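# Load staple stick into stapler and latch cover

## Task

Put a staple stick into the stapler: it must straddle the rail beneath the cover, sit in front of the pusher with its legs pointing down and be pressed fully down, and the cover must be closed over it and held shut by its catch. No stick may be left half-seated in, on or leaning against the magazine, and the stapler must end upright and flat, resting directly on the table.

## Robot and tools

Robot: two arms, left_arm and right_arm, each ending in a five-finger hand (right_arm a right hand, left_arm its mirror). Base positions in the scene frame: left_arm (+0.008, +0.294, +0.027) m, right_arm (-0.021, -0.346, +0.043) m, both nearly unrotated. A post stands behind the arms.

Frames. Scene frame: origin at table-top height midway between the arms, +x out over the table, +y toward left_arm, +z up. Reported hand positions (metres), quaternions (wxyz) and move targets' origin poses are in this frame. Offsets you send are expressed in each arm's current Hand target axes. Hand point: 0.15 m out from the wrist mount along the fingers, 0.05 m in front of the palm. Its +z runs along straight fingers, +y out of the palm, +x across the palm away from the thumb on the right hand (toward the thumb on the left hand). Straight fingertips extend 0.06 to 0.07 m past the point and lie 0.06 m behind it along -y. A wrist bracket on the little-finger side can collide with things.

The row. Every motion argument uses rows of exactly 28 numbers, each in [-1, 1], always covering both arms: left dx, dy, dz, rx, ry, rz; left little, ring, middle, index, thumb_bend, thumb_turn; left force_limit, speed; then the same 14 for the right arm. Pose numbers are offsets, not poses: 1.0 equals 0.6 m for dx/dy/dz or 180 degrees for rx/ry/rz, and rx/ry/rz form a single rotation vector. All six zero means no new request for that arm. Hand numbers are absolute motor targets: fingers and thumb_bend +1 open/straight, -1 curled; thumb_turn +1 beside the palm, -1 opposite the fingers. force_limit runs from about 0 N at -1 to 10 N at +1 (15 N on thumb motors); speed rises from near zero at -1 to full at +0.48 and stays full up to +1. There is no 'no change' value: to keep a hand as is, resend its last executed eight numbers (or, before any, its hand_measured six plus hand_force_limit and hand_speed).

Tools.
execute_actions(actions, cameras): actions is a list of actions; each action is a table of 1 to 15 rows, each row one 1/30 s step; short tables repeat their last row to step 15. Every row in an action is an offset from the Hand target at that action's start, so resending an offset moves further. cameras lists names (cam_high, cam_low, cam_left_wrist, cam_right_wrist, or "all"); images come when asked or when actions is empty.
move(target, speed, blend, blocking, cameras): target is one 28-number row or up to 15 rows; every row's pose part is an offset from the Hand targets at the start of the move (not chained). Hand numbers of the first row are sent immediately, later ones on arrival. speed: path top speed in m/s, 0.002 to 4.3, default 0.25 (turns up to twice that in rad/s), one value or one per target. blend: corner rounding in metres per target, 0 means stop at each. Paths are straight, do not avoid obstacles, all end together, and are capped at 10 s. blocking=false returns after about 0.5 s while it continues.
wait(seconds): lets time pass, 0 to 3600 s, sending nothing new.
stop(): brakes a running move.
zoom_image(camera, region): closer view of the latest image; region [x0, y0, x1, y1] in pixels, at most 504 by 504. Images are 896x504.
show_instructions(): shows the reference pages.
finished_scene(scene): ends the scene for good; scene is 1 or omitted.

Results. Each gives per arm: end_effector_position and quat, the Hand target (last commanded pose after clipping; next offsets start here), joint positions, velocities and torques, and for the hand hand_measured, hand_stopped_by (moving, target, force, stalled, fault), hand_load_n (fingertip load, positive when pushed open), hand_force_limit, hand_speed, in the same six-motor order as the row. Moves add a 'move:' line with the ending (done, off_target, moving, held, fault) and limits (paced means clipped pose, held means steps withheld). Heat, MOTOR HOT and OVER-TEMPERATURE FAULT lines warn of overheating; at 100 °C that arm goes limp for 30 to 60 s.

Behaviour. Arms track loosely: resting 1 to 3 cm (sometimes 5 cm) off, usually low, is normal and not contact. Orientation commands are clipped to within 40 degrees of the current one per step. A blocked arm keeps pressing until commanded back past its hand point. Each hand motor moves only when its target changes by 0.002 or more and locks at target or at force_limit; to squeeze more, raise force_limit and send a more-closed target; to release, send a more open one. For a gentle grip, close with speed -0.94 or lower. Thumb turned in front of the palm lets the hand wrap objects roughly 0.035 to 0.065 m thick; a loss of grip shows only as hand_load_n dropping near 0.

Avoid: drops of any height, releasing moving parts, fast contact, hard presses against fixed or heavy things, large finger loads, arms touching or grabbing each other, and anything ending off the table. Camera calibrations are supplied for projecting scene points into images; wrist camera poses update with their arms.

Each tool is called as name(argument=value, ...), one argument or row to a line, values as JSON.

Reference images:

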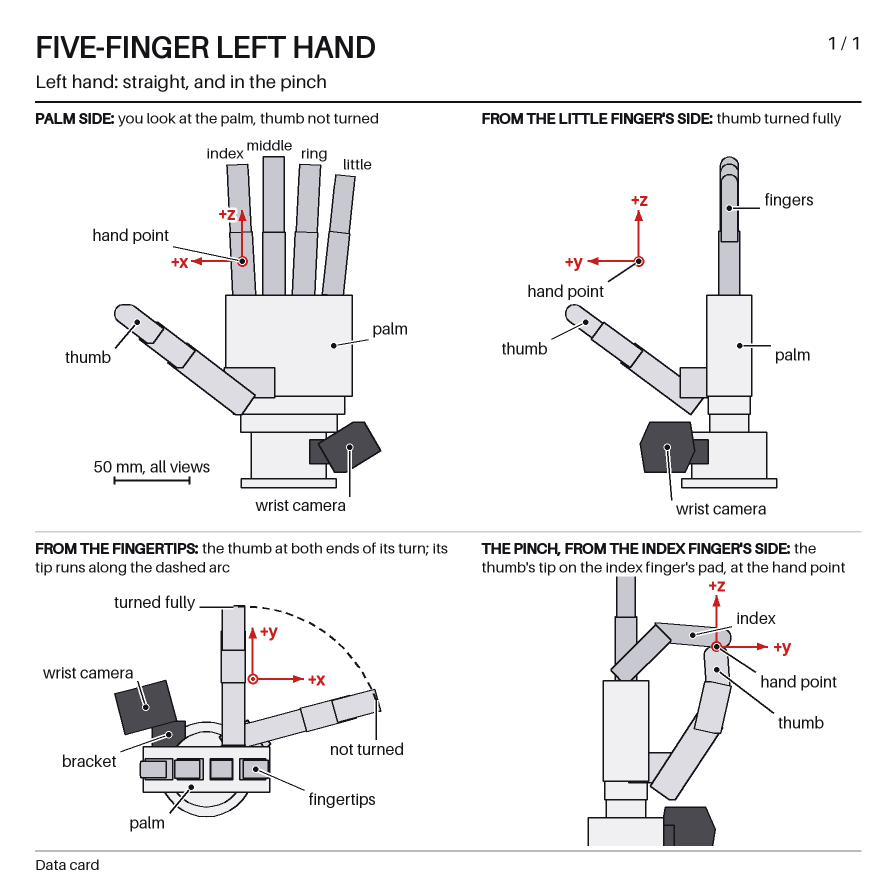

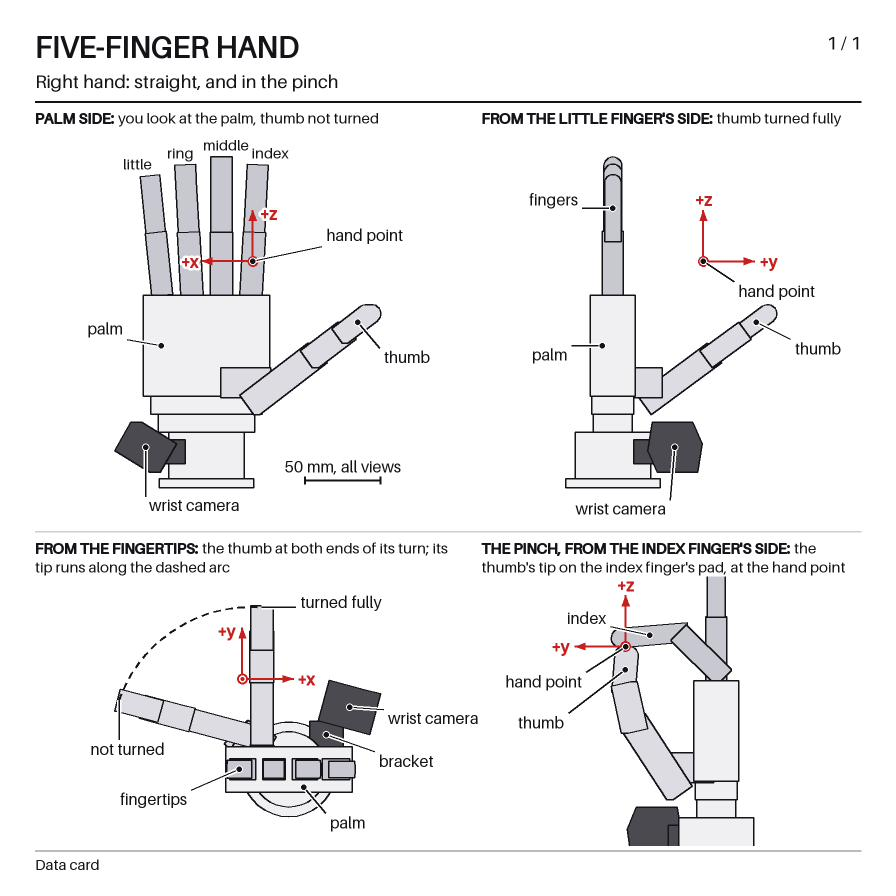

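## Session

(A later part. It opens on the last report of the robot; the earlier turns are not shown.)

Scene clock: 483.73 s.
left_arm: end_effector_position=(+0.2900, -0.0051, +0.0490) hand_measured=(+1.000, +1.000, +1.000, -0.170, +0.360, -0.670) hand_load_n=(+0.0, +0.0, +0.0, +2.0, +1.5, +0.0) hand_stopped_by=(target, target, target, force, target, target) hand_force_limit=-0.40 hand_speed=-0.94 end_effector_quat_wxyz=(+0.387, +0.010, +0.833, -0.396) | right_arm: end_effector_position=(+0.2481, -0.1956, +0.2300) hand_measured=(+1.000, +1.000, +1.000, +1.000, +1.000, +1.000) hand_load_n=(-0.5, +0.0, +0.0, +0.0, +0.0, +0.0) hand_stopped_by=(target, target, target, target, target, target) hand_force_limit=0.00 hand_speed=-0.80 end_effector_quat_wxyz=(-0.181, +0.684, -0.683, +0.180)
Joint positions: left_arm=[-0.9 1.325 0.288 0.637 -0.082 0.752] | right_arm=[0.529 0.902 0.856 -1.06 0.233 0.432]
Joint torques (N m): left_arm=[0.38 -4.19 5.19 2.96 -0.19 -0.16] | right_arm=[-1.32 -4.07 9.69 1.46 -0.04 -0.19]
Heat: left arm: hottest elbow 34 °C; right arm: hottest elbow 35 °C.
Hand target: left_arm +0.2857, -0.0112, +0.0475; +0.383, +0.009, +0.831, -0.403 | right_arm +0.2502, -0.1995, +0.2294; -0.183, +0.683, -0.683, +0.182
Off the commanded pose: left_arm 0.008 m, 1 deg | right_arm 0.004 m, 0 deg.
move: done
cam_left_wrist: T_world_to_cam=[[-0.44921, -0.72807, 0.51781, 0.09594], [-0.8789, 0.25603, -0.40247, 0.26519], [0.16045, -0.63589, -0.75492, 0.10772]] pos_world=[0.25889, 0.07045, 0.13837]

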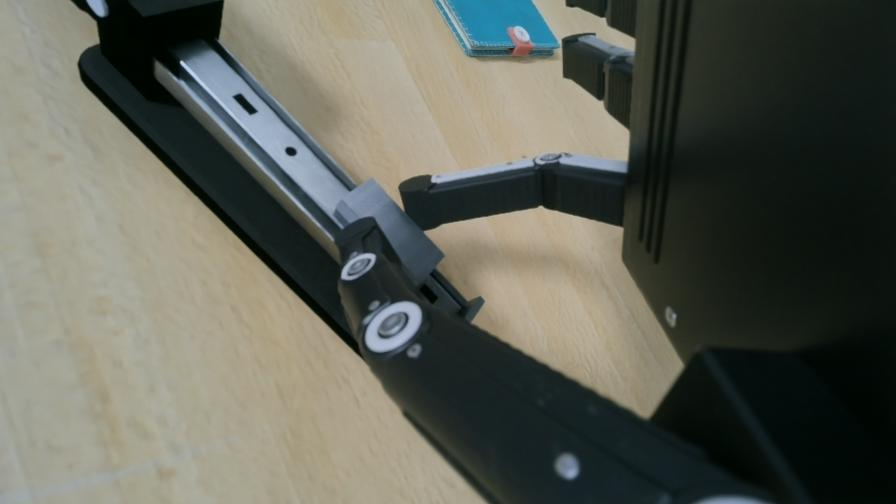

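zoom_image(
  camera="cam_left_wrist",
  region=[280, 140, 400, 250],
)

zoom_image(
  camera="cam_left_wrist",
  region=[400, 240, 500, 340],
)

Scaled by 4.200.

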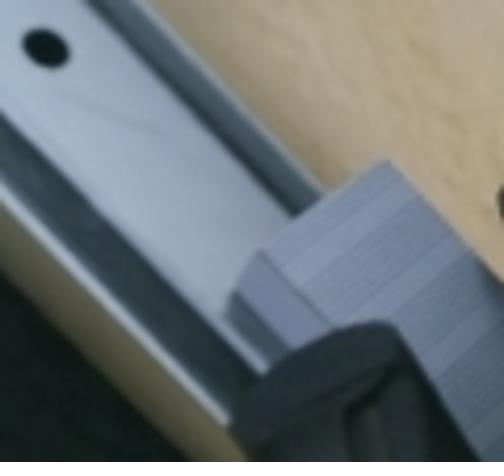

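Scaled by 5.040.

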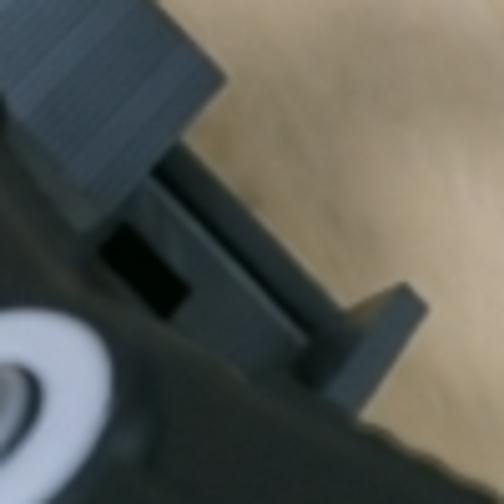

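move(
  target=[0.0019,0.0018,-0.0062,0,0,0,1,1,1,-0.2,0.36,-0.67,-0.4,-0.94,0,0,0,0,0,0,1,1,1,1,1,1,0,-0.8],
  speed=0.03,
  cameras=["cam_left_wrist"],
)

zoom_image(
  camera="cam_left_wrist",
  region=[280, 140, 400, 250],
)

zoom_image(
  camera="cam_left_wrist",
  region=[400, 240, 500, 340],
)

Scene clock: 490.67 s.
left_arm: end_effector_position=(+0.2886, -0.0036, +0.0476) hand_measured=(+1.000, +1.000, +1.000, -0.170, +0.360, -0.670) hand_load_n=(+0.0, +0.0, +0.0, +2.5, +1.5, -0.5) hand_stopped_by=(target, target, target, force, target, target) hand_force_limit=-0.40 hand_speed=-0.94 end_effector_quat_wxyz=(+0.387, +0.010, +0.833, -0.395) | right_arm: end_effector_position=(+0.2481, -0.1956, +0.2300) hand_measured=(+1.000, +1.000, +1.000, +1.000, +1.000, +1.000) hand_load_n=(+0.0, +0.0, +0.0, +0.0, +0.0, +0.0) hand_stopped_by=(target, target, target, target, target, target) hand_force_limit=0.00 hand_speed=-0.80 end_effector_quat_wxyz=(-0.181, +0.684, -0.683, +0.180)
Joint positions: left_arm=[-0.901 1.325 0.282 0.642 -0.084 0.752] | right_arm=[0.529 0.902 0.856 -1.06 0.233 0.432]
Joint torques (N m): left_arm=[0.38 -4.84 4.77 2.74 -0.2 -0.16] | right_arm=[-1.2 -4.42 9.65 1.5 -0.05 -0.21]
Heat: left arm: hottest elbow 34 °C; right arm: hottest elbow 35 °C.
Hand target: left_arm +0.2828, -0.0082, +0.0472; +0.382, +0.009, +0.832, -0.403 | right_arm +0.2502, -0.1995, +0.2294; -0.183, +0.683, -0.683, +0.182
Off the commanded pose: left_arm 0.007 m, 1 deg | right_arm 0.004 m, 0 deg.
move: done
cam_left_wrist: T_world_to_cam=[[-0.44895, -0.72879, 0.51701, 0.09709], [-0.87905, 0.25639, -0.40192, 0.26302], [0.16036, -0.63492, -0.75575, 0.10792]] pos_world=[0.25749, 0.07184, 0.13708]

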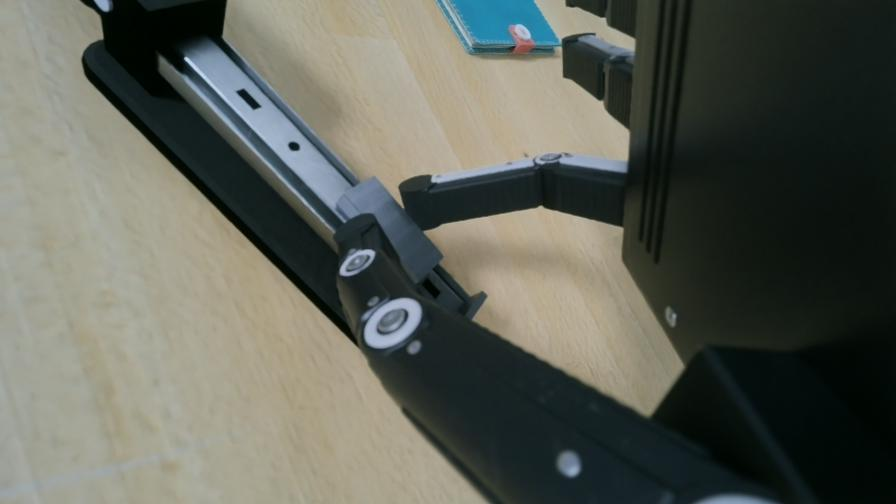

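Scaled by 4.200.

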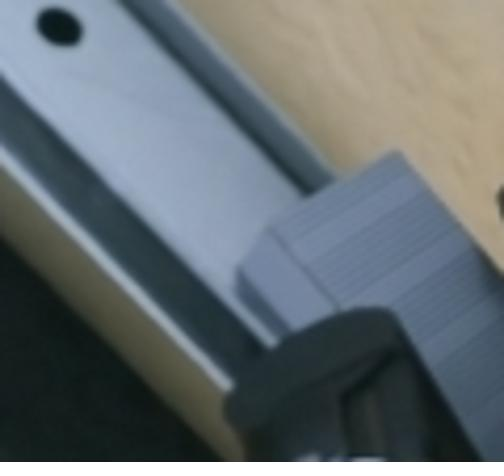

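Scaled by 5.040.

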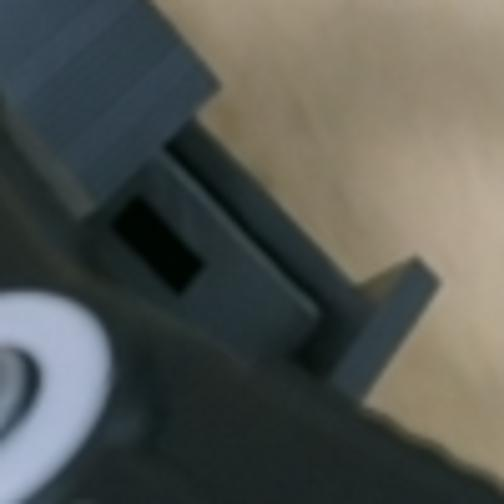

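move(
  target=[0.0003,0.0003,-0.0053,0,0,0,1,1,1,-0.2,0.36,-0.67,-0.4,-0.94,0,0,0,0,0,0,1,1,1,1,1,1,0,-0.8],
  speed=0.03,
  cameras=["cam_left_wrist"],
)

zoom_image(
  camera="cam_left_wrist",
  region=[280, 140, 400, 250],
)

zoom_image(
  camera="cam_left_wrist",
  region=[400, 240, 500, 340],
)

Scene clock: 491.70 s.
left_arm: end_effector_position=(+0.2871, -0.0022, +0.0463) hand_measured=(+1.000, +1.000, +1.000, -0.170, +0.360, -0.670) hand_load_n=(+0.0, +0.0, +0.0, +2.5, +1.5, +0.0) hand_stopped_by=(target, target, target, force, target, target) hand_force_limit=-0.40 hand_speed=-0.94 end_effector_quat_wxyz=(+0.386, +0.010, +0.834, -0.394) | right_arm: end_effector_position=(+0.2481, -0.1956, +0.2300) hand_measured=(+1.000, +1.000, +1.000, +1.000, +1.000, +1.000) hand_load_n=(+0.0, +0.0, +0.0, +0.0, +0.0, +0.0) hand_stopped_by=(target, target, target, target, target, target) hand_force_limit=0.00 hand_speed=-0.80 end_effector_quat_wxyz=(-0.181, +0.684, -0.683, +0.180)
Joint positions: left_arm=[-0.902 1.324 0.278 0.643 -0.085 0.751] | right_arm=[0.529 0.902 0.856 -1.06 0.233 0.432]
Joint torques (N m): left_arm=[0.26 -5.71 4.6 2.41 -0.18 -0.18] | right_arm=[-1.14 -4.07 9.65 1.48 -0.05 -0.22]
Heat: left arm: hottest elbow 34 °C; right arm: hottest elbow 35 °C.
Hand target: left_arm +0.2807, -0.0062, +0.0484; +0.382, +0.009, +0.831, -0.403 | right_arm +0.2502, -0.1995, +0.2294; -0.183, +0.683, -0.683, +0.182
Off the commanded pose: left_arm 0.008 m, 1 deg | right_arm 0.004 m, 0 deg.
move: done
cam_left_wrist: T_world_to_cam=[[-0.44793, -0.73014, 0.516, 0.09794], [-0.87981, 0.25729, -0.39967, 0.26085], [0.15906, -0.63301, -0.75763, 0.10859]] pos_world=[0.2561, 0.07313, 0.13599]

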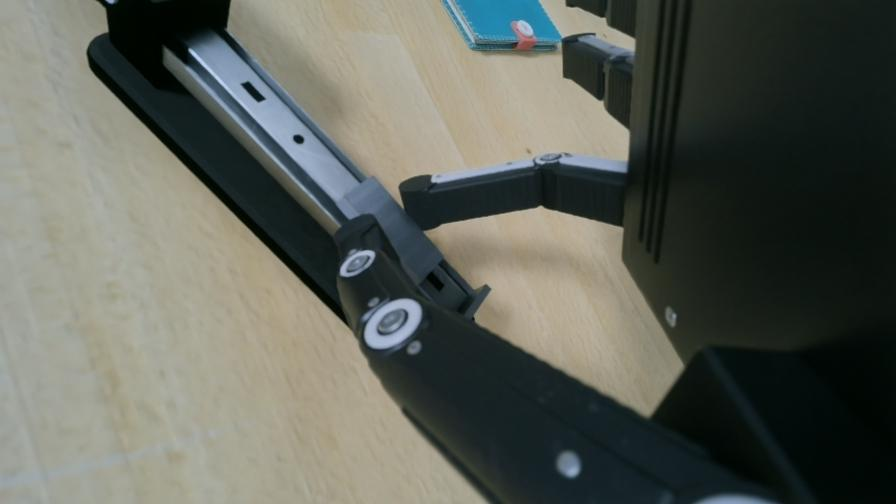

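Scaled by 4.200.

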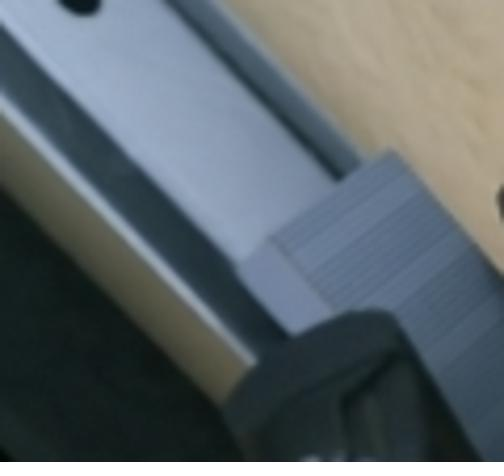

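Scaled by 5.040.

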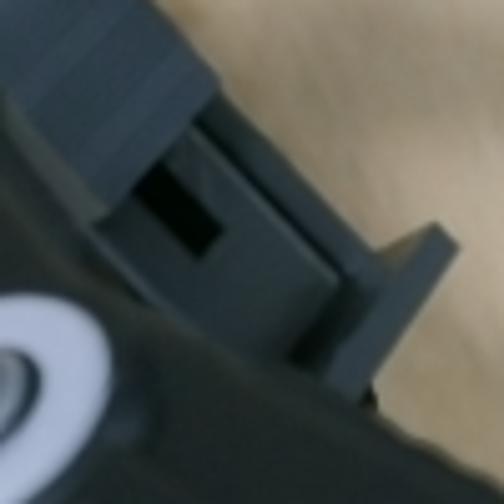

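move(
  target=[-0.0010,-0.0011,-0.0051,0,0,0,1,1,1,-0.2,0.36,-0.67,-0.4,-0.94,0,0,0,0,0,0,1,1,1,1,1,1,0,-0.8],
  speed=0.03,
  cameras=["cam_left_wrist"],
)

zoom_image(
  camera="cam_left_wrist",
  region=[280, 140, 400, 250],
)

zoom_image(
  camera="cam_left_wrist",
  region=[400, 240, 500, 340],
)

Scene clock: 492.67 s.
left_arm: end_effector_position=(+0.2847, -0.0001, +0.0475) hand_measured=(+1.000, +1.000, +1.000, -0.170, +0.360, -0.670) hand_load_n=(+0.0, +0.0, +0.0, +2.0, +1.5, +0.0) hand_stopped_by=(target, target, target, force, target, target) hand_force_limit=-0.40 hand_speed=-0.94 end_effector_quat_wxyz=(+0.387, +0.010, +0.833, -0.396) | right_arm: end_effector_position=(+0.2481, -0.1956, +0.2300) hand_measured=(+1.000, +1.000, +1.000, +1.000, +1.000, +1.000) hand_load_n=(-0.5, +0.0, +0.0, +0.0, +0.0, +0.0) hand_stopped_by=(target, target, target, target, target, target) hand_force_limit=0.00 hand_speed=-0.80 end_effector_quat_wxyz=(-0.181, +0.684, -0.683, +0.180)
Joint positions: left_arm=[-0.904 1.311 0.269 0.643 -0.085 0.751] | right_arm=[0.529 0.902 0.856 -1.06 0.233 0.432]
Joint torques (N m): left_arm=[0.56 -6.12 4.9 1.87 -0.2 -0.16] | right_arm=[-1.38 -4.42 9.62 1.47 -0.06 -0.19]
Heat: left arm: hottest elbow 34 °C; right arm: hottest elbow 35 °C.
Hand target: left_arm +0.2790, -0.0043, +0.0504; +0.382, +0.009, +0.831, -0.403 | right_arm +0.2502, -0.1995, +0.2294; -0.183, +0.683, -0.683, +0.182
Off the commanded pose: left_arm 0.008 m, 1 deg | right_arm 0.004 m, 0 deg.
move: done
cam_left_wrist: T_world_to_cam=[[-0.4499, -0.72801, 0.51729, 0.09822], [-0.8786, 0.25694, -0.40255, 0.25852], [0.16015, -0.6356, -0.75523, 0.11071]] pos_world=[0.25359, 0.07545, 0.13687]

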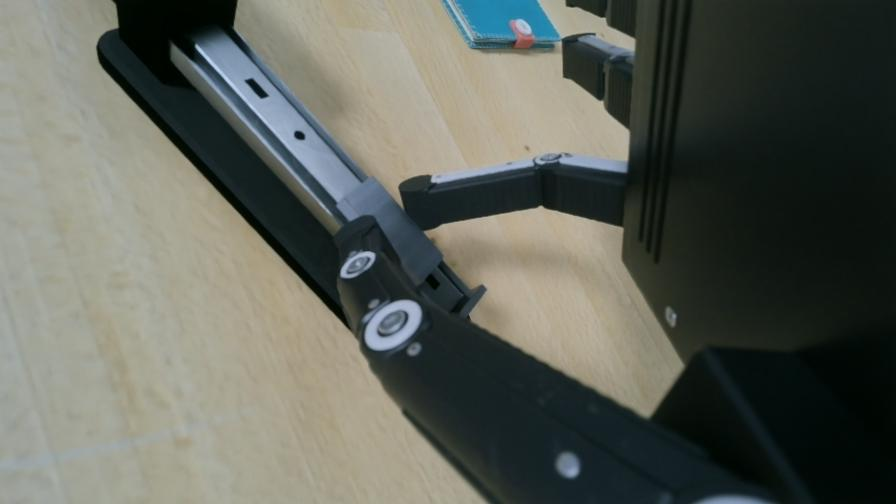

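Scaled by 4.200.

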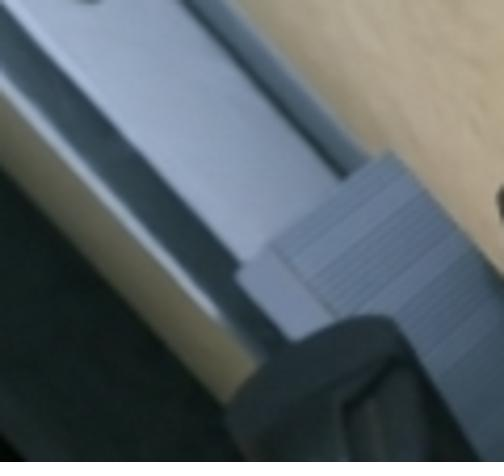

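Scaled by 5.040.

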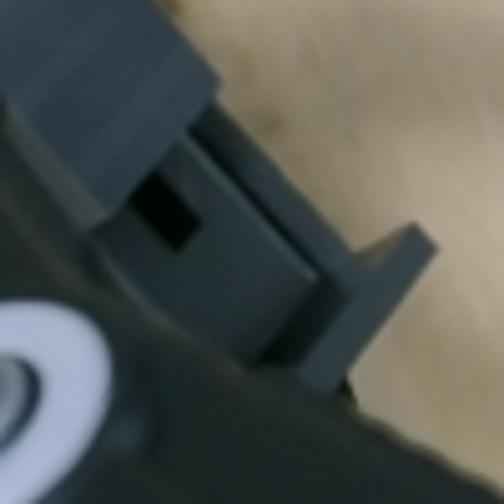

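move(
  target=[0.0036,0.0037,0.0021,0,0,0,1,1,1,-0.2,0.36,-0.67,-0.4,-0.94,0,0,0,0,0,0,1,1,1,1,1,1,0,-0.8],
  speed=0.02,
  cameras=["cam_left_wrist"],
)

zoom_image(
  camera="cam_left_wrist",
  region=[280, 140, 400, 250],
)

zoom_image(
  camera="cam_left_wrist",
  region=[400, 240, 500, 340],
)

Scene clock: 494.33 s.
left_arm: end_effector_position=(+0.2845, -0.0001, +0.0473) hand_measured=(+1.000, +1.000, +1.000, -0.170, +0.360, -0.670) hand_load_n=(+0.0, +0.0, +0.0, +2.0, +1.5, +0.0) hand_stopped_by=(target, target, target, force, target, target) hand_force_limit=-0.40 hand_speed=-0.94 end_effector_quat_wxyz=(+0.387, +0.010, +0.833, -0.396) | right_arm: end_effector_position=(+0.2481, -0.1956, +0.2300) hand_measured=(+1.000, +1.000, +1.000, +1.000, +1.000, +1.000) hand_load_n=(+0.0, +0.0, +0.0, +0.0, +0.0, +0.0) hand_stopped_by=(target, target, target, target, target, target) hand_force_limit=0.00 hand_speed=-0.80 end_effector_quat_wxyz=(-0.181, +0.684, -0.683, +0.180)
Joint positions: left_arm=[-0.904 1.311 0.268 0.643 -0.085 0.75] | right_arm=[0.529 0.902 0.856 -1.06 0.233 0.432]
Joint torques (N m): left_arm=[0.5 -4.6 4.79 2.73 -0.2 -0.18] | right_arm=[-1.32 -4.37 9.59 1.48 -0.04 -0.19]
Heat: left arm: hottest elbow 34 °C; right arm: hottest elbow 35 °C.
Hand target: left_arm +0.2791, -0.0044, +0.0471; +0.382, +0.009, +0.831, -0.403 | right_arm +0.2502, -0.1995, +0.2294; -0.183, +0.683, -0.683, +0.182
Off the commanded pose: left_arm 0.007 m, 1 deg | right_arm 0.004 m, 0 deg.
move: done
cam_left_wrist: T_world_to_cam=[[-0.4498, -0.72791, 0.51751, 0.09821], [-0.87876, 0.25718, -0.40204, 0.25831], [0.15956, -0.63561, -0.75534, 0.11074]] pos_world=[0.2535, 0.07545, 0.13667]

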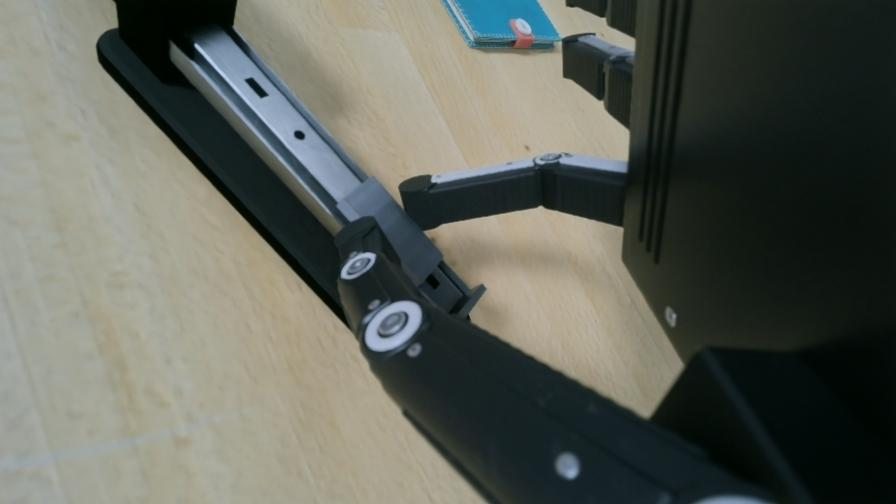

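Scaled by 4.200.

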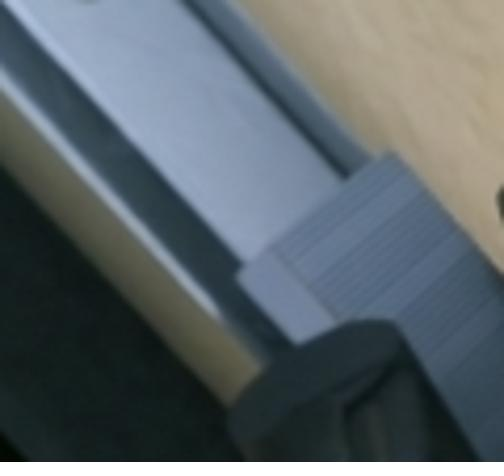

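Scaled by 5.040.

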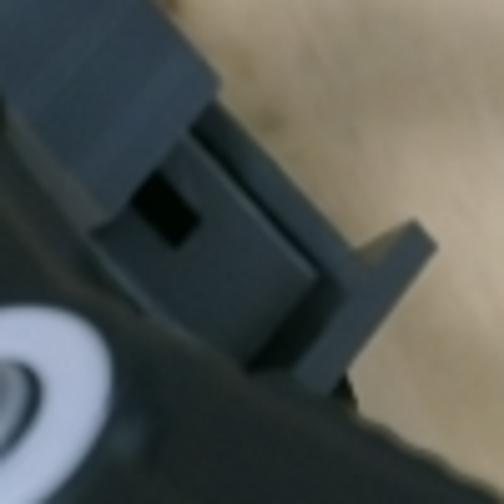

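move(
  target=[0.0036,0.0037,0.0021,0,0,0,1,1,1,-0.2,0.36,-0.67,-0.4,-0.94,0,0,0,0,0,0,1,1,1,1,1,1,0,-0.8],
  speed=0.02,
  cameras=["cam_left_wrist"],
)

zoom_image(
  camera="cam_left_wrist",
  region=[280, 140, 400, 250],
)

zoom_image(
  camera="cam_left_wrist",
  region=[400, 240, 500, 340],
)

Scene clock: 495.20 s.
left_arm: end_effector_position=(+0.2844, +0.0001, +0.0473) hand_measured=(+1.000, +1.000, +1.000, -0.170, +0.360, -0.670) hand_load_n=(+0.0, +0.0, +0.0, +2.0, +1.5, +0.0) hand_stopped_by=(target, target, target, force, target, target) hand_force_limit=-0.40 hand_speed=-0.94 end_effector_quat_wxyz=(+0.389, +0.010, +0.831, -0.398) | right_arm: end_effector_position=(+0.2481, -0.1956, +0.2300) hand_measured=(+1.000, +1.000, +1.000, +1.000, +1.000, +1.000) hand_load_n=(+0.0, +0.0, +0.0, +0.0, +0.0, +0.0) hand_stopped_by=(target, target, target, target, target, target) hand_force_limit=0.00 hand_speed=-0.80 end_effector_quat_wxyz=(-0.181, +0.684, -0.683, +0.180)
Joint positions: left_arm=[-0.904 1.315 0.263 0.659 -0.086 0.75] | right_arm=[0.529 0.902 0.856 -1.06 0.233 0.432]
Joint torques (N m): left_arm=[0.5 -3.66 4.89 2.8 -0.22 -0.16] | right_arm=[-1.08 -4.37 9.66 1.5 -0.06 -0.19]
Heat: left arm: hottest elbow 34 °C; right arm: hottest elbow 35 °C.
Hand target: left_arm +0.2791, -0.0041, +0.0436; +0.383, +0.009, +0.832, -0.403 | right_arm +0.2502, -0.1995, +0.2294; -0.183, +0.683, -0.683, +0.182
Off the commanded pose: left_arm 0.008 m, 1 deg | right_arm 0.004 m, 0 deg.
move: done
cam_left_wrist: T_world_to_cam=[[-0.4519, -0.72521, 0.51948, 0.09886], [-0.877, 0.2546, -0.40749, 0.25783], [0.16326, -0.63972, -0.75107, 0.10977]] pos_world=[0.25287, 0.07628, 0.13615]

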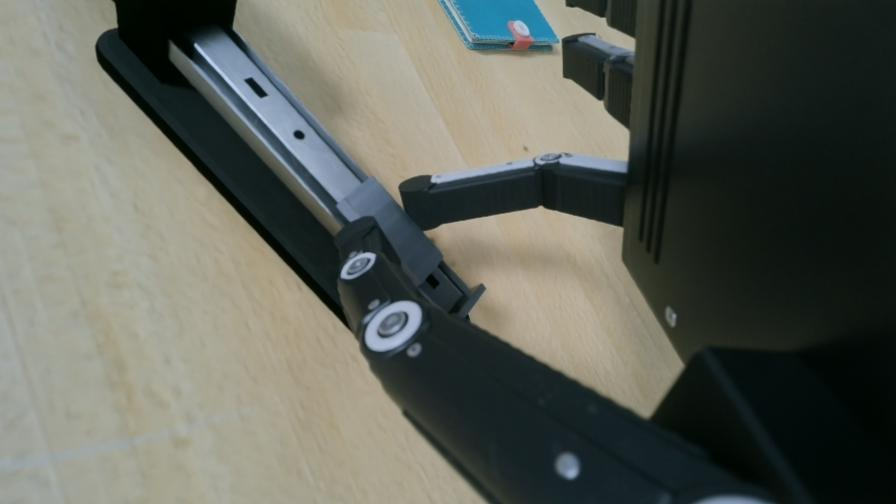

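Scaled by 4.200.

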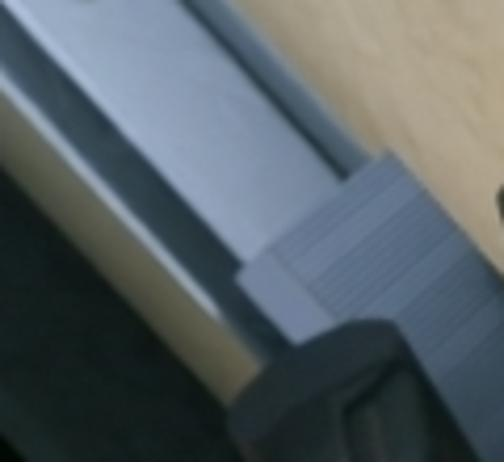

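Scaled by 5.040.

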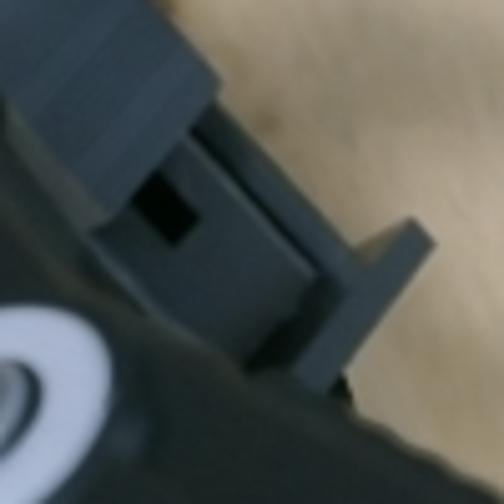

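zoom_image(
  camera="cam_left_wrist",
  region=[320, 160, 380, 220],
)

Scaled by 8.400.

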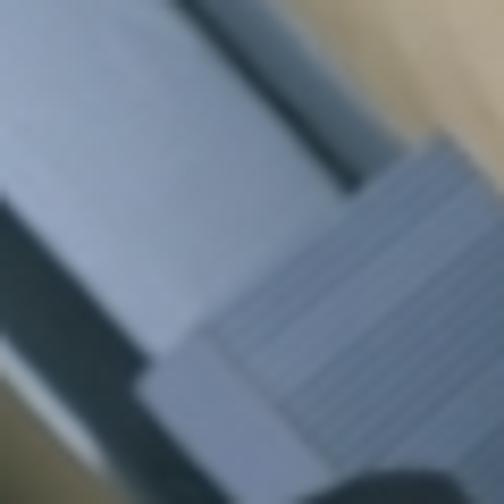

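execute_actions(
  actions=[],
)

zoom_image(
  camera="cam_right_wrist",
  region=[400, 200, 520, 290],
)

zoom_image(
  camera="cam_low",
  region=[430, 225, 500, 285],
)

Scene clock: 497.87 s.
left_arm: end_effector_position=(+0.2844, +0.0001, +0.0473) hand_measured=(+1.000, +1.000, +1.000, -0.170, +0.360, -0.670) hand_load_n=(+0.0, +0.0, +0.0, +2.0, +2.0, +0.0) hand_stopped_by=(target, target, target, force, target, target) hand_force_limit=-0.40 hand_speed=-0.94 end_effector_quat_wxyz=(+0.389, +0.010, +0.831, -0.398) | right_arm: end_effector_position=(+0.2481, -0.1956, +0.2300) hand_measured=(+1.000, +1.000, +1.000, +1.000, +1.000, +1.000) hand_load_n=(+0.0, +0.0, +0.0, +0.0, +0.0, +0.0) hand_stopped_by=(target, target, target, target, target, target) hand_force_limit=0.00 hand_speed=-0.80 end_effector_quat_wxyz=(-0.181, +0.684, -0.683, +0.180)
Joint positions: left_arm=[-0.904 1.315 0.263 0.659 -0.086 0.75] | right_arm=[0.529 0.902 0.856 -1.06 0.233 0.432]
Joint velocities: within noise
Joint torques (N m): left_arm=[0.44 -3.78 4.93 2.8 -0.2 -0.15] | right_arm=[-1.26 -4.01 9.65 1.54 -0.04 -0.19]
Motor temperatures (°C): left_arm=[27 28 33 28 29 23] | right_arm=[26 30 35 25 30 29]
Heat: left arm: hottest elbow 33 °C; right arm: hottest elbow 35 °C.
Hand target: left_arm +0.2791, -0.0041, +0.0436; +0.383, +0.009, +0.832, -0.403 | right_arm +0.2502, -0.1995, +0.2294; -0.183, +0.683, -0.683, +0.182
Off the commanded pose: left_arm 0.008 m, 1 deg | right_arm 0.004 m, 0 deg.
camera_calibration:
cam_left_wrist: T_world_to_cam=[[-0.4519, -0.72521, 0.51948, 0.09886], [-0.877, 0.2546, -0.40749, 0.25783], [0.16326, -0.63972, -0.75107, 0.10977]] pos_world=[0.25287, 0.07628, 0.13615]
cam_right_wrist: T_world_to_cam=[[-0.82857, -0.25205, -0.49994, 0.27459], [-0.499, 0.73738, 0.45526, 0.1413], [0.25389, 0.62669, -0.73675, 0.34005]] pos_world=[0.21169, -0.24809, 0.32349]

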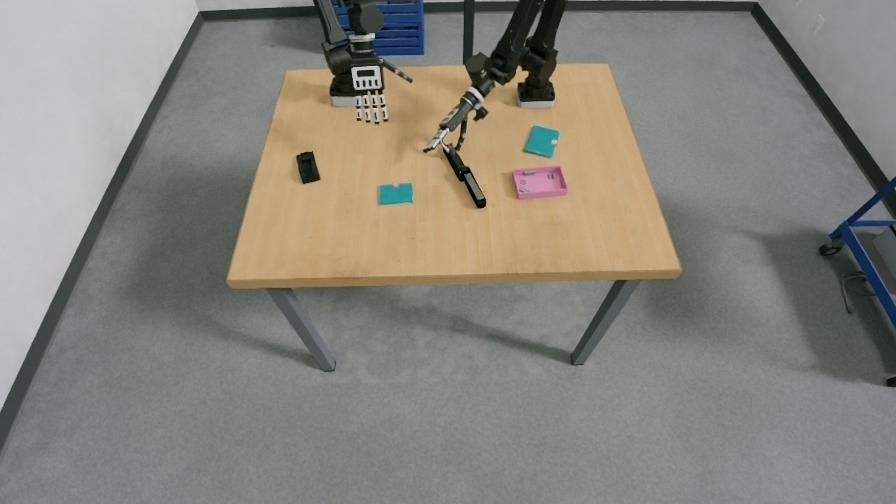

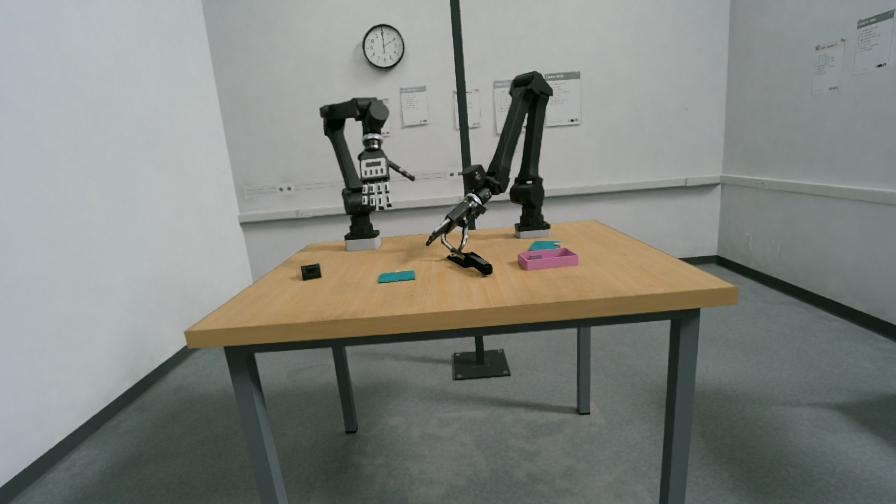

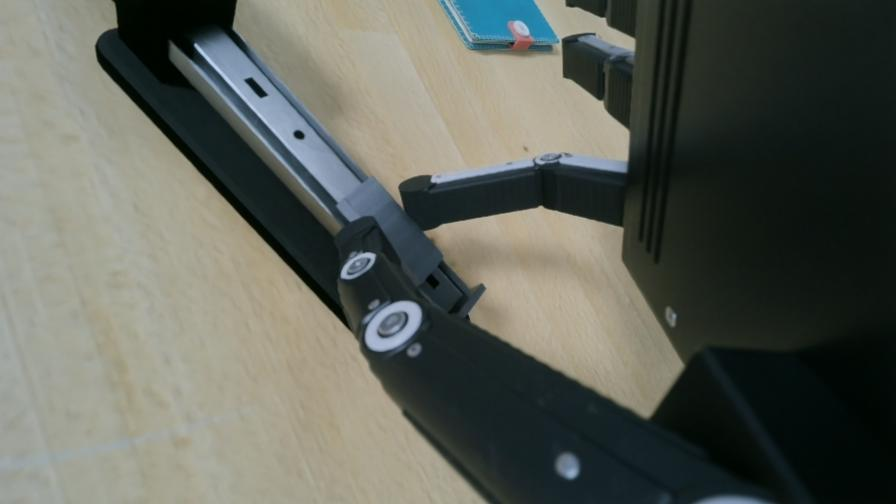

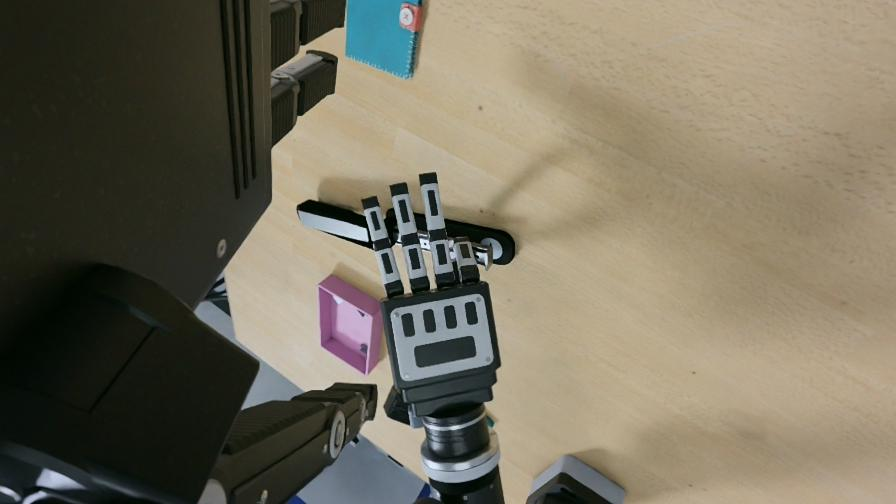

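Scaled by 4.200.

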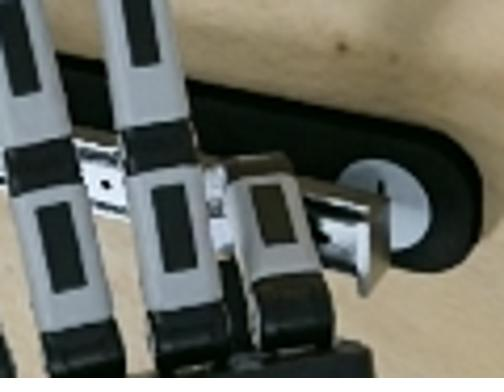

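Scaled by 7.200.

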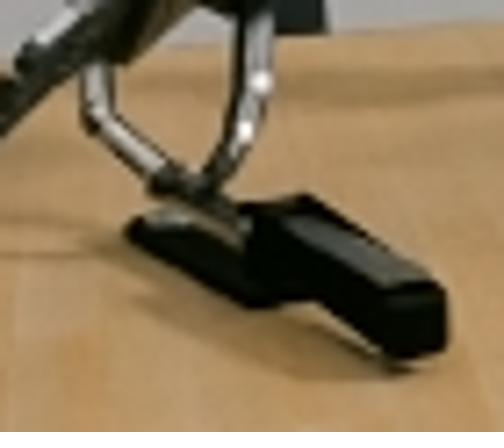

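move(
  target=[-0.0051,-0.0051,0.0043,0,0,0,1,1,1,-0.2,0.36,-0.67,-0.4,-0.94,0,0,0,0,0,0,1,1,1,1,1,1,0,-0.8],
  speed=0.02,
  cameras=["cam_left_wrist"],
)

zoom_image(
  camera="cam_left_wrist",
  region=[320, 160, 380, 220],
)

zoom_image(
  camera="cam_left_wrist",
  region=[400, 240, 500, 340],
)

Scene clock: 500.30 s.
left_arm: end_effector_position=(+0.2844, +0.0001, +0.0473) hand_measured=(+1.000, +1.000, +1.000, -0.170, +0.360, -0.670) hand_load_n=(-0.5, +0.0, +0.0, +2.0, +1.5, +0.0) hand_stopped_by=(target, target, target, force, target, target) hand_force_limit=-0.40 hand_speed=-0.94 end_effector_quat_wxyz=(+0.389, +0.010, +0.831, -0.398) | right_arm: end_effector_position=(+0.2481, -0.1956, +0.2300) hand_measured=(+1.000, +1.000, +1.000, +1.000, +1.000, +1.000) hand_load_n=(+0.0, +0.0, +0.0, -0.5, +0.0, -0.5) hand_stopped_by=(target, target, target, target, target, target) hand_force_limit=0.00 hand_speed=-0.80 end_effector_quat_wxyz=(-0.181, +0.684, -0.683, +0.180)
Joint positions: left_arm=[-0.904 1.315 0.263 0.659 -0.086 0.75] | right_arm=[0.529 0.902 0.856 -1.06 0.233 0.432]
Joint torques (N m): left_arm=[0.32 -4.19 5.82 2.25 -0.17 -0.16] | right_arm=[-1.2 -4.25 9.63 1.52 -0.04 -0.19]
Heat: left arm: hottest elbow 33 °C; right arm: hottest elbow 35 °C.
Hand target: left_arm +0.2819, -0.0071, +0.0466; +0.383, +0.009, +0.832, -0.403 | right_arm +0.2502, -0.1995, +0.2294; -0.183, +0.683, -0.683, +0.182
Off the commanded pose: left_arm 0.008 m, 1 deg | right_arm 0.004 m, 0 deg.
move: done
cam_left_wrist: T_world_to_cam=[[-0.4519, -0.72521, 0.51948, 0.09886], [-0.877, 0.2546, -0.40749, 0.25783], [0.16326, -0.63972, -0.75107, 0.10977]] pos_world=[0.25287, 0.07628, 0.13615]

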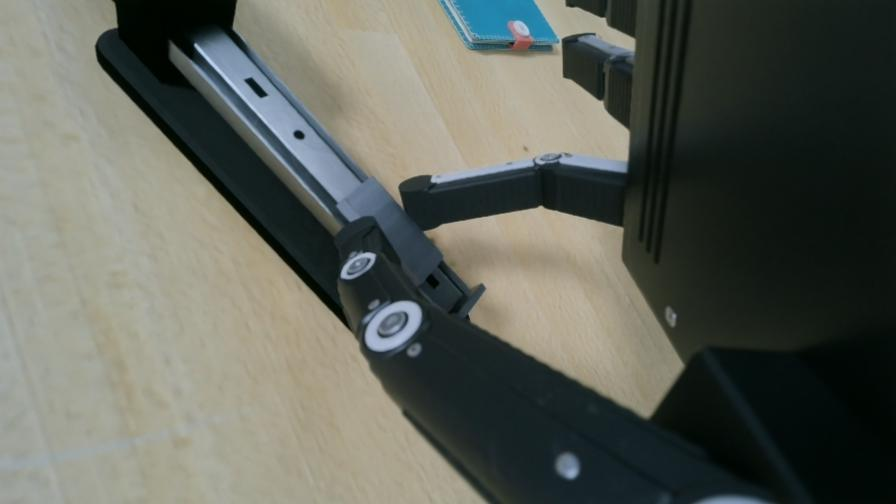

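Scaled by 8.400.

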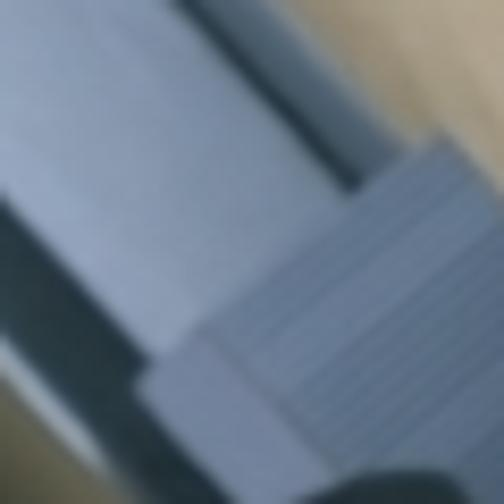

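Scaled by 5.040.

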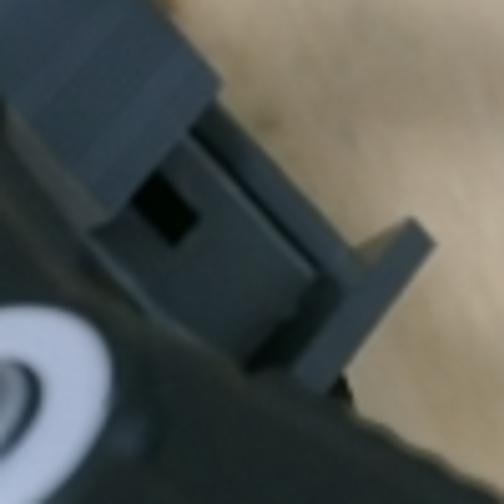

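move(
  target=[-0.0019,-0.0018,0.0062,0,0,0,1,1,1,-0.2,0.36,-0.67,-0.4,-0.94,0,0,0,0,0,0,1,1,1,1,1,1,0,-0.8],
  speed=0.02,
  cameras=["cam_left_wrist"],
)

zoom_image(
  camera="cam_left_wrist",
  region=[320, 160, 380, 220],
)

zoom_image(
  camera="cam_left_wrist",
  region=[400, 240, 500, 340],
)

Scene clock: 501.07 s.
left_arm: end_effector_position=(+0.2841, +0.0003, +0.0463) hand_measured=(+1.000, +1.000, +1.000, -0.170, +0.360, -0.670) hand_load_n=(+0.0, +0.0, +0.0, +2.0, +1.5, +0.0) hand_stopped_by=(target, target, target, force, target, target) hand_force_limit=-0.40 hand_speed=-0.94 end_effector_quat_wxyz=(+0.388, +0.010, +0.832, -0.397) | right_arm: end_effector_position=(+0.2481, -0.1956, +0.2300) hand_measured=(+1.000, +1.000, +1.000, +1.000, +1.000, +1.000) hand_load_n=(+0.0, +0.0, +0.0, +0.0, +0.0, +0.0) hand_stopped_by=(target, target, target, target, target, target) hand_force_limit=0.00 hand_speed=-0.80 end_effector_quat_wxyz=(-0.181, +0.684, -0.683, +0.180)
Joint positions: left_arm=[-0.904 1.318 0.263 0.659 -0.085 0.75] | right_arm=[0.529 0.902 0.856 -1.06 0.233 0.432]
Joint torques (N m): left_arm=[0.79 -3.49 6.53 2.22 -0.11 -0.14] | right_arm=[-1.38 -4.19 9.63 1.48 -0.03 -0.19]
Heat: left arm: hottest elbow 33 °C; right arm: hottest elbow 35 °C.
Hand target: left_arm +0.2846, -0.0100, +0.0467; +0.382, +0.009, +0.831, -0.403 | right_arm +0.2502, -0.1995, +0.2294; -0.183, +0.683, -0.683, +0.182
Off the commanded pose: left_arm 0.010 m, 1 deg | right_arm 0.004 m, 0 deg.
move: done
cam_left_wrist: T_world_to_cam=[[-0.45121, -0.7261, 0.51883, 0.09925], [-0.87764, 0.25567, -0.40545, 0.25732], [0.16175, -0.63828, -0.75262, 0.10965]] pos_world=[0.25288, 0.07627, 0.13536]

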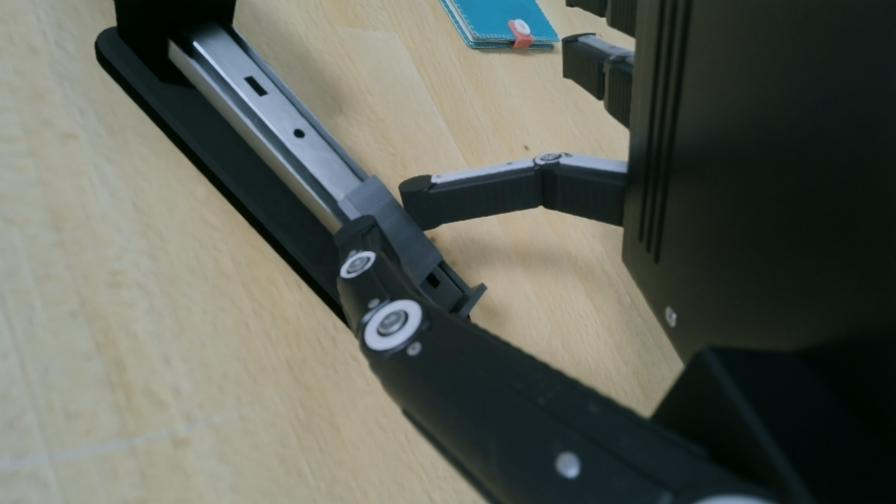

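Scaled by 8.400.

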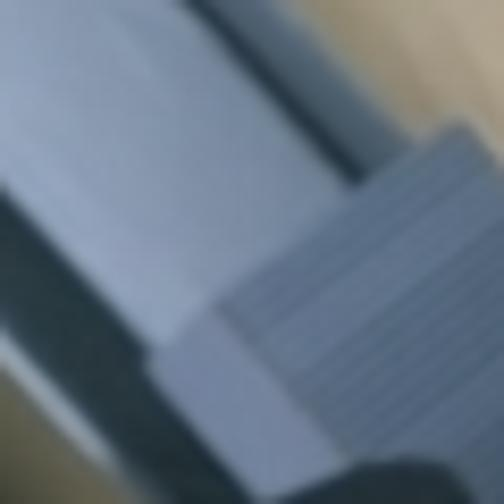

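Scaled by 5.040.

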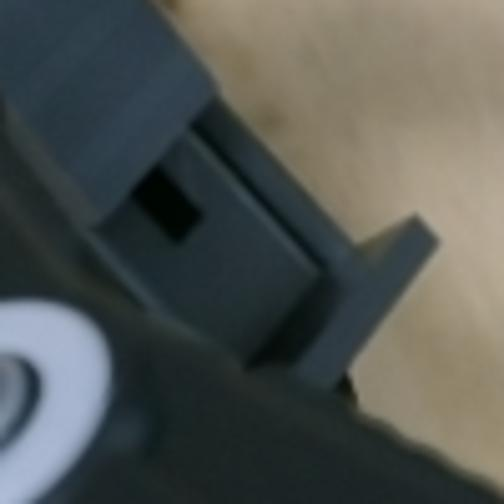

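move(
  target=[0,0,0,0,0,0,1,1,1,-0.10,0.36,-0.67,-0.4,-0.94,0,0,0,0,0,0,1,1,1,1,1,1,0,-0.8],
  cameras=["cam_left_wrist"],
)

zoom_image(
  camera="cam_left_wrist",
  region=[300, 140, 480, 320],
)

Scene clock: 503.07 s.
left_arm: end_effector_position=(+0.2840, +0.0005, +0.0452) hand_measured=(+1.000, +1.000, +1.000, -0.100, +0.360, -0.670) hand_load_n=(+0.0, +0.0, +0.0, +0.0, +0.0, -0.5) hand_stopped_by=(target, target, target, target, target, target) hand_force_limit=-0.40 hand_speed=-0.94 end_effector_quat_wxyz=(+0.387, +0.010, +0.832, -0.396) | right_arm: end_effector_position=(+0.2481, -0.1956, +0.2300) hand_measured=(+1.000, +1.000, +1.000, +1.000, +1.000, +1.000) hand_load_n=(+0.0, +0.0, +0.0, +0.0, +0.0, +0.0) hand_stopped_by=(target, target, target, target, target, target) hand_force_limit=0.00 hand_speed=-0.80 end_effector_quat_wxyz=(-0.181, +0.684, -0.683, +0.180)
Joint positions: left_arm=[-0.904 1.32 0.263 0.659 -0.085 0.75] | right_arm=[0.529 0.902 0.856 -1.06 0.233 0.432]
Joint torques (N m): left_arm=[0.62 -3.37 6.49 2.18 -0.12 -0.15] | right_arm=[-1.2 -4.37 9.69 1.52 -0.03 -0.18]
Heat: left arm: hottest elbow 33 °C; right arm: hottest elbow 35 °C.
Hand target: left_arm +0.2846, -0.0100, +0.0467; +0.382, +0.009, +0.831, -0.403 | right_arm +0.2502, -0.1995, +0.2294; -0.183, +0.683, -0.683, +0.182
Off the commanded pose: left_arm 0.011 m, 1 deg | right_arm 0.004 m, 0 deg.
move: done
cam_left_wrist: T_world_to_cam=[[-0.45037, -0.72718, 0.51805, 0.09959], [-0.87831, 0.25656, -0.40343, 0.25675], [0.16045, -0.6367, -0.75423, 0.10949]] pos_world=[0.25279, 0.07626, 0.13457]

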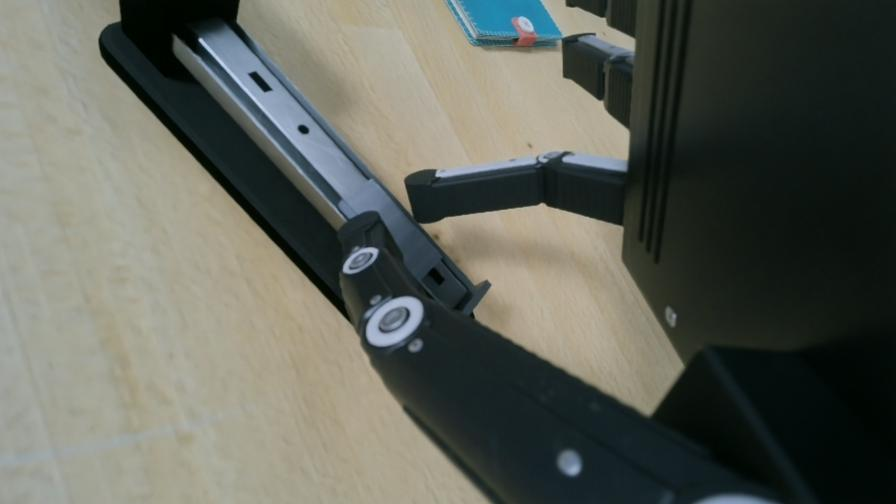

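Scaled by 2.800.

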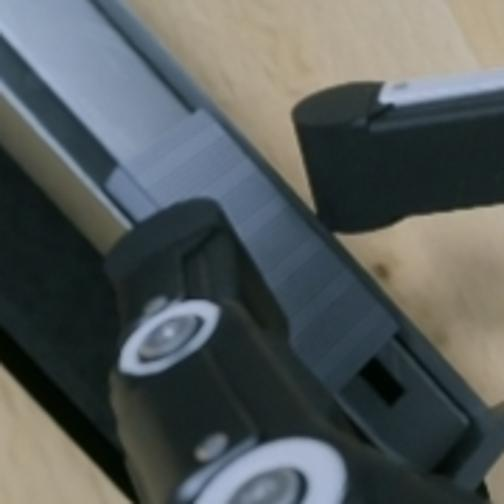

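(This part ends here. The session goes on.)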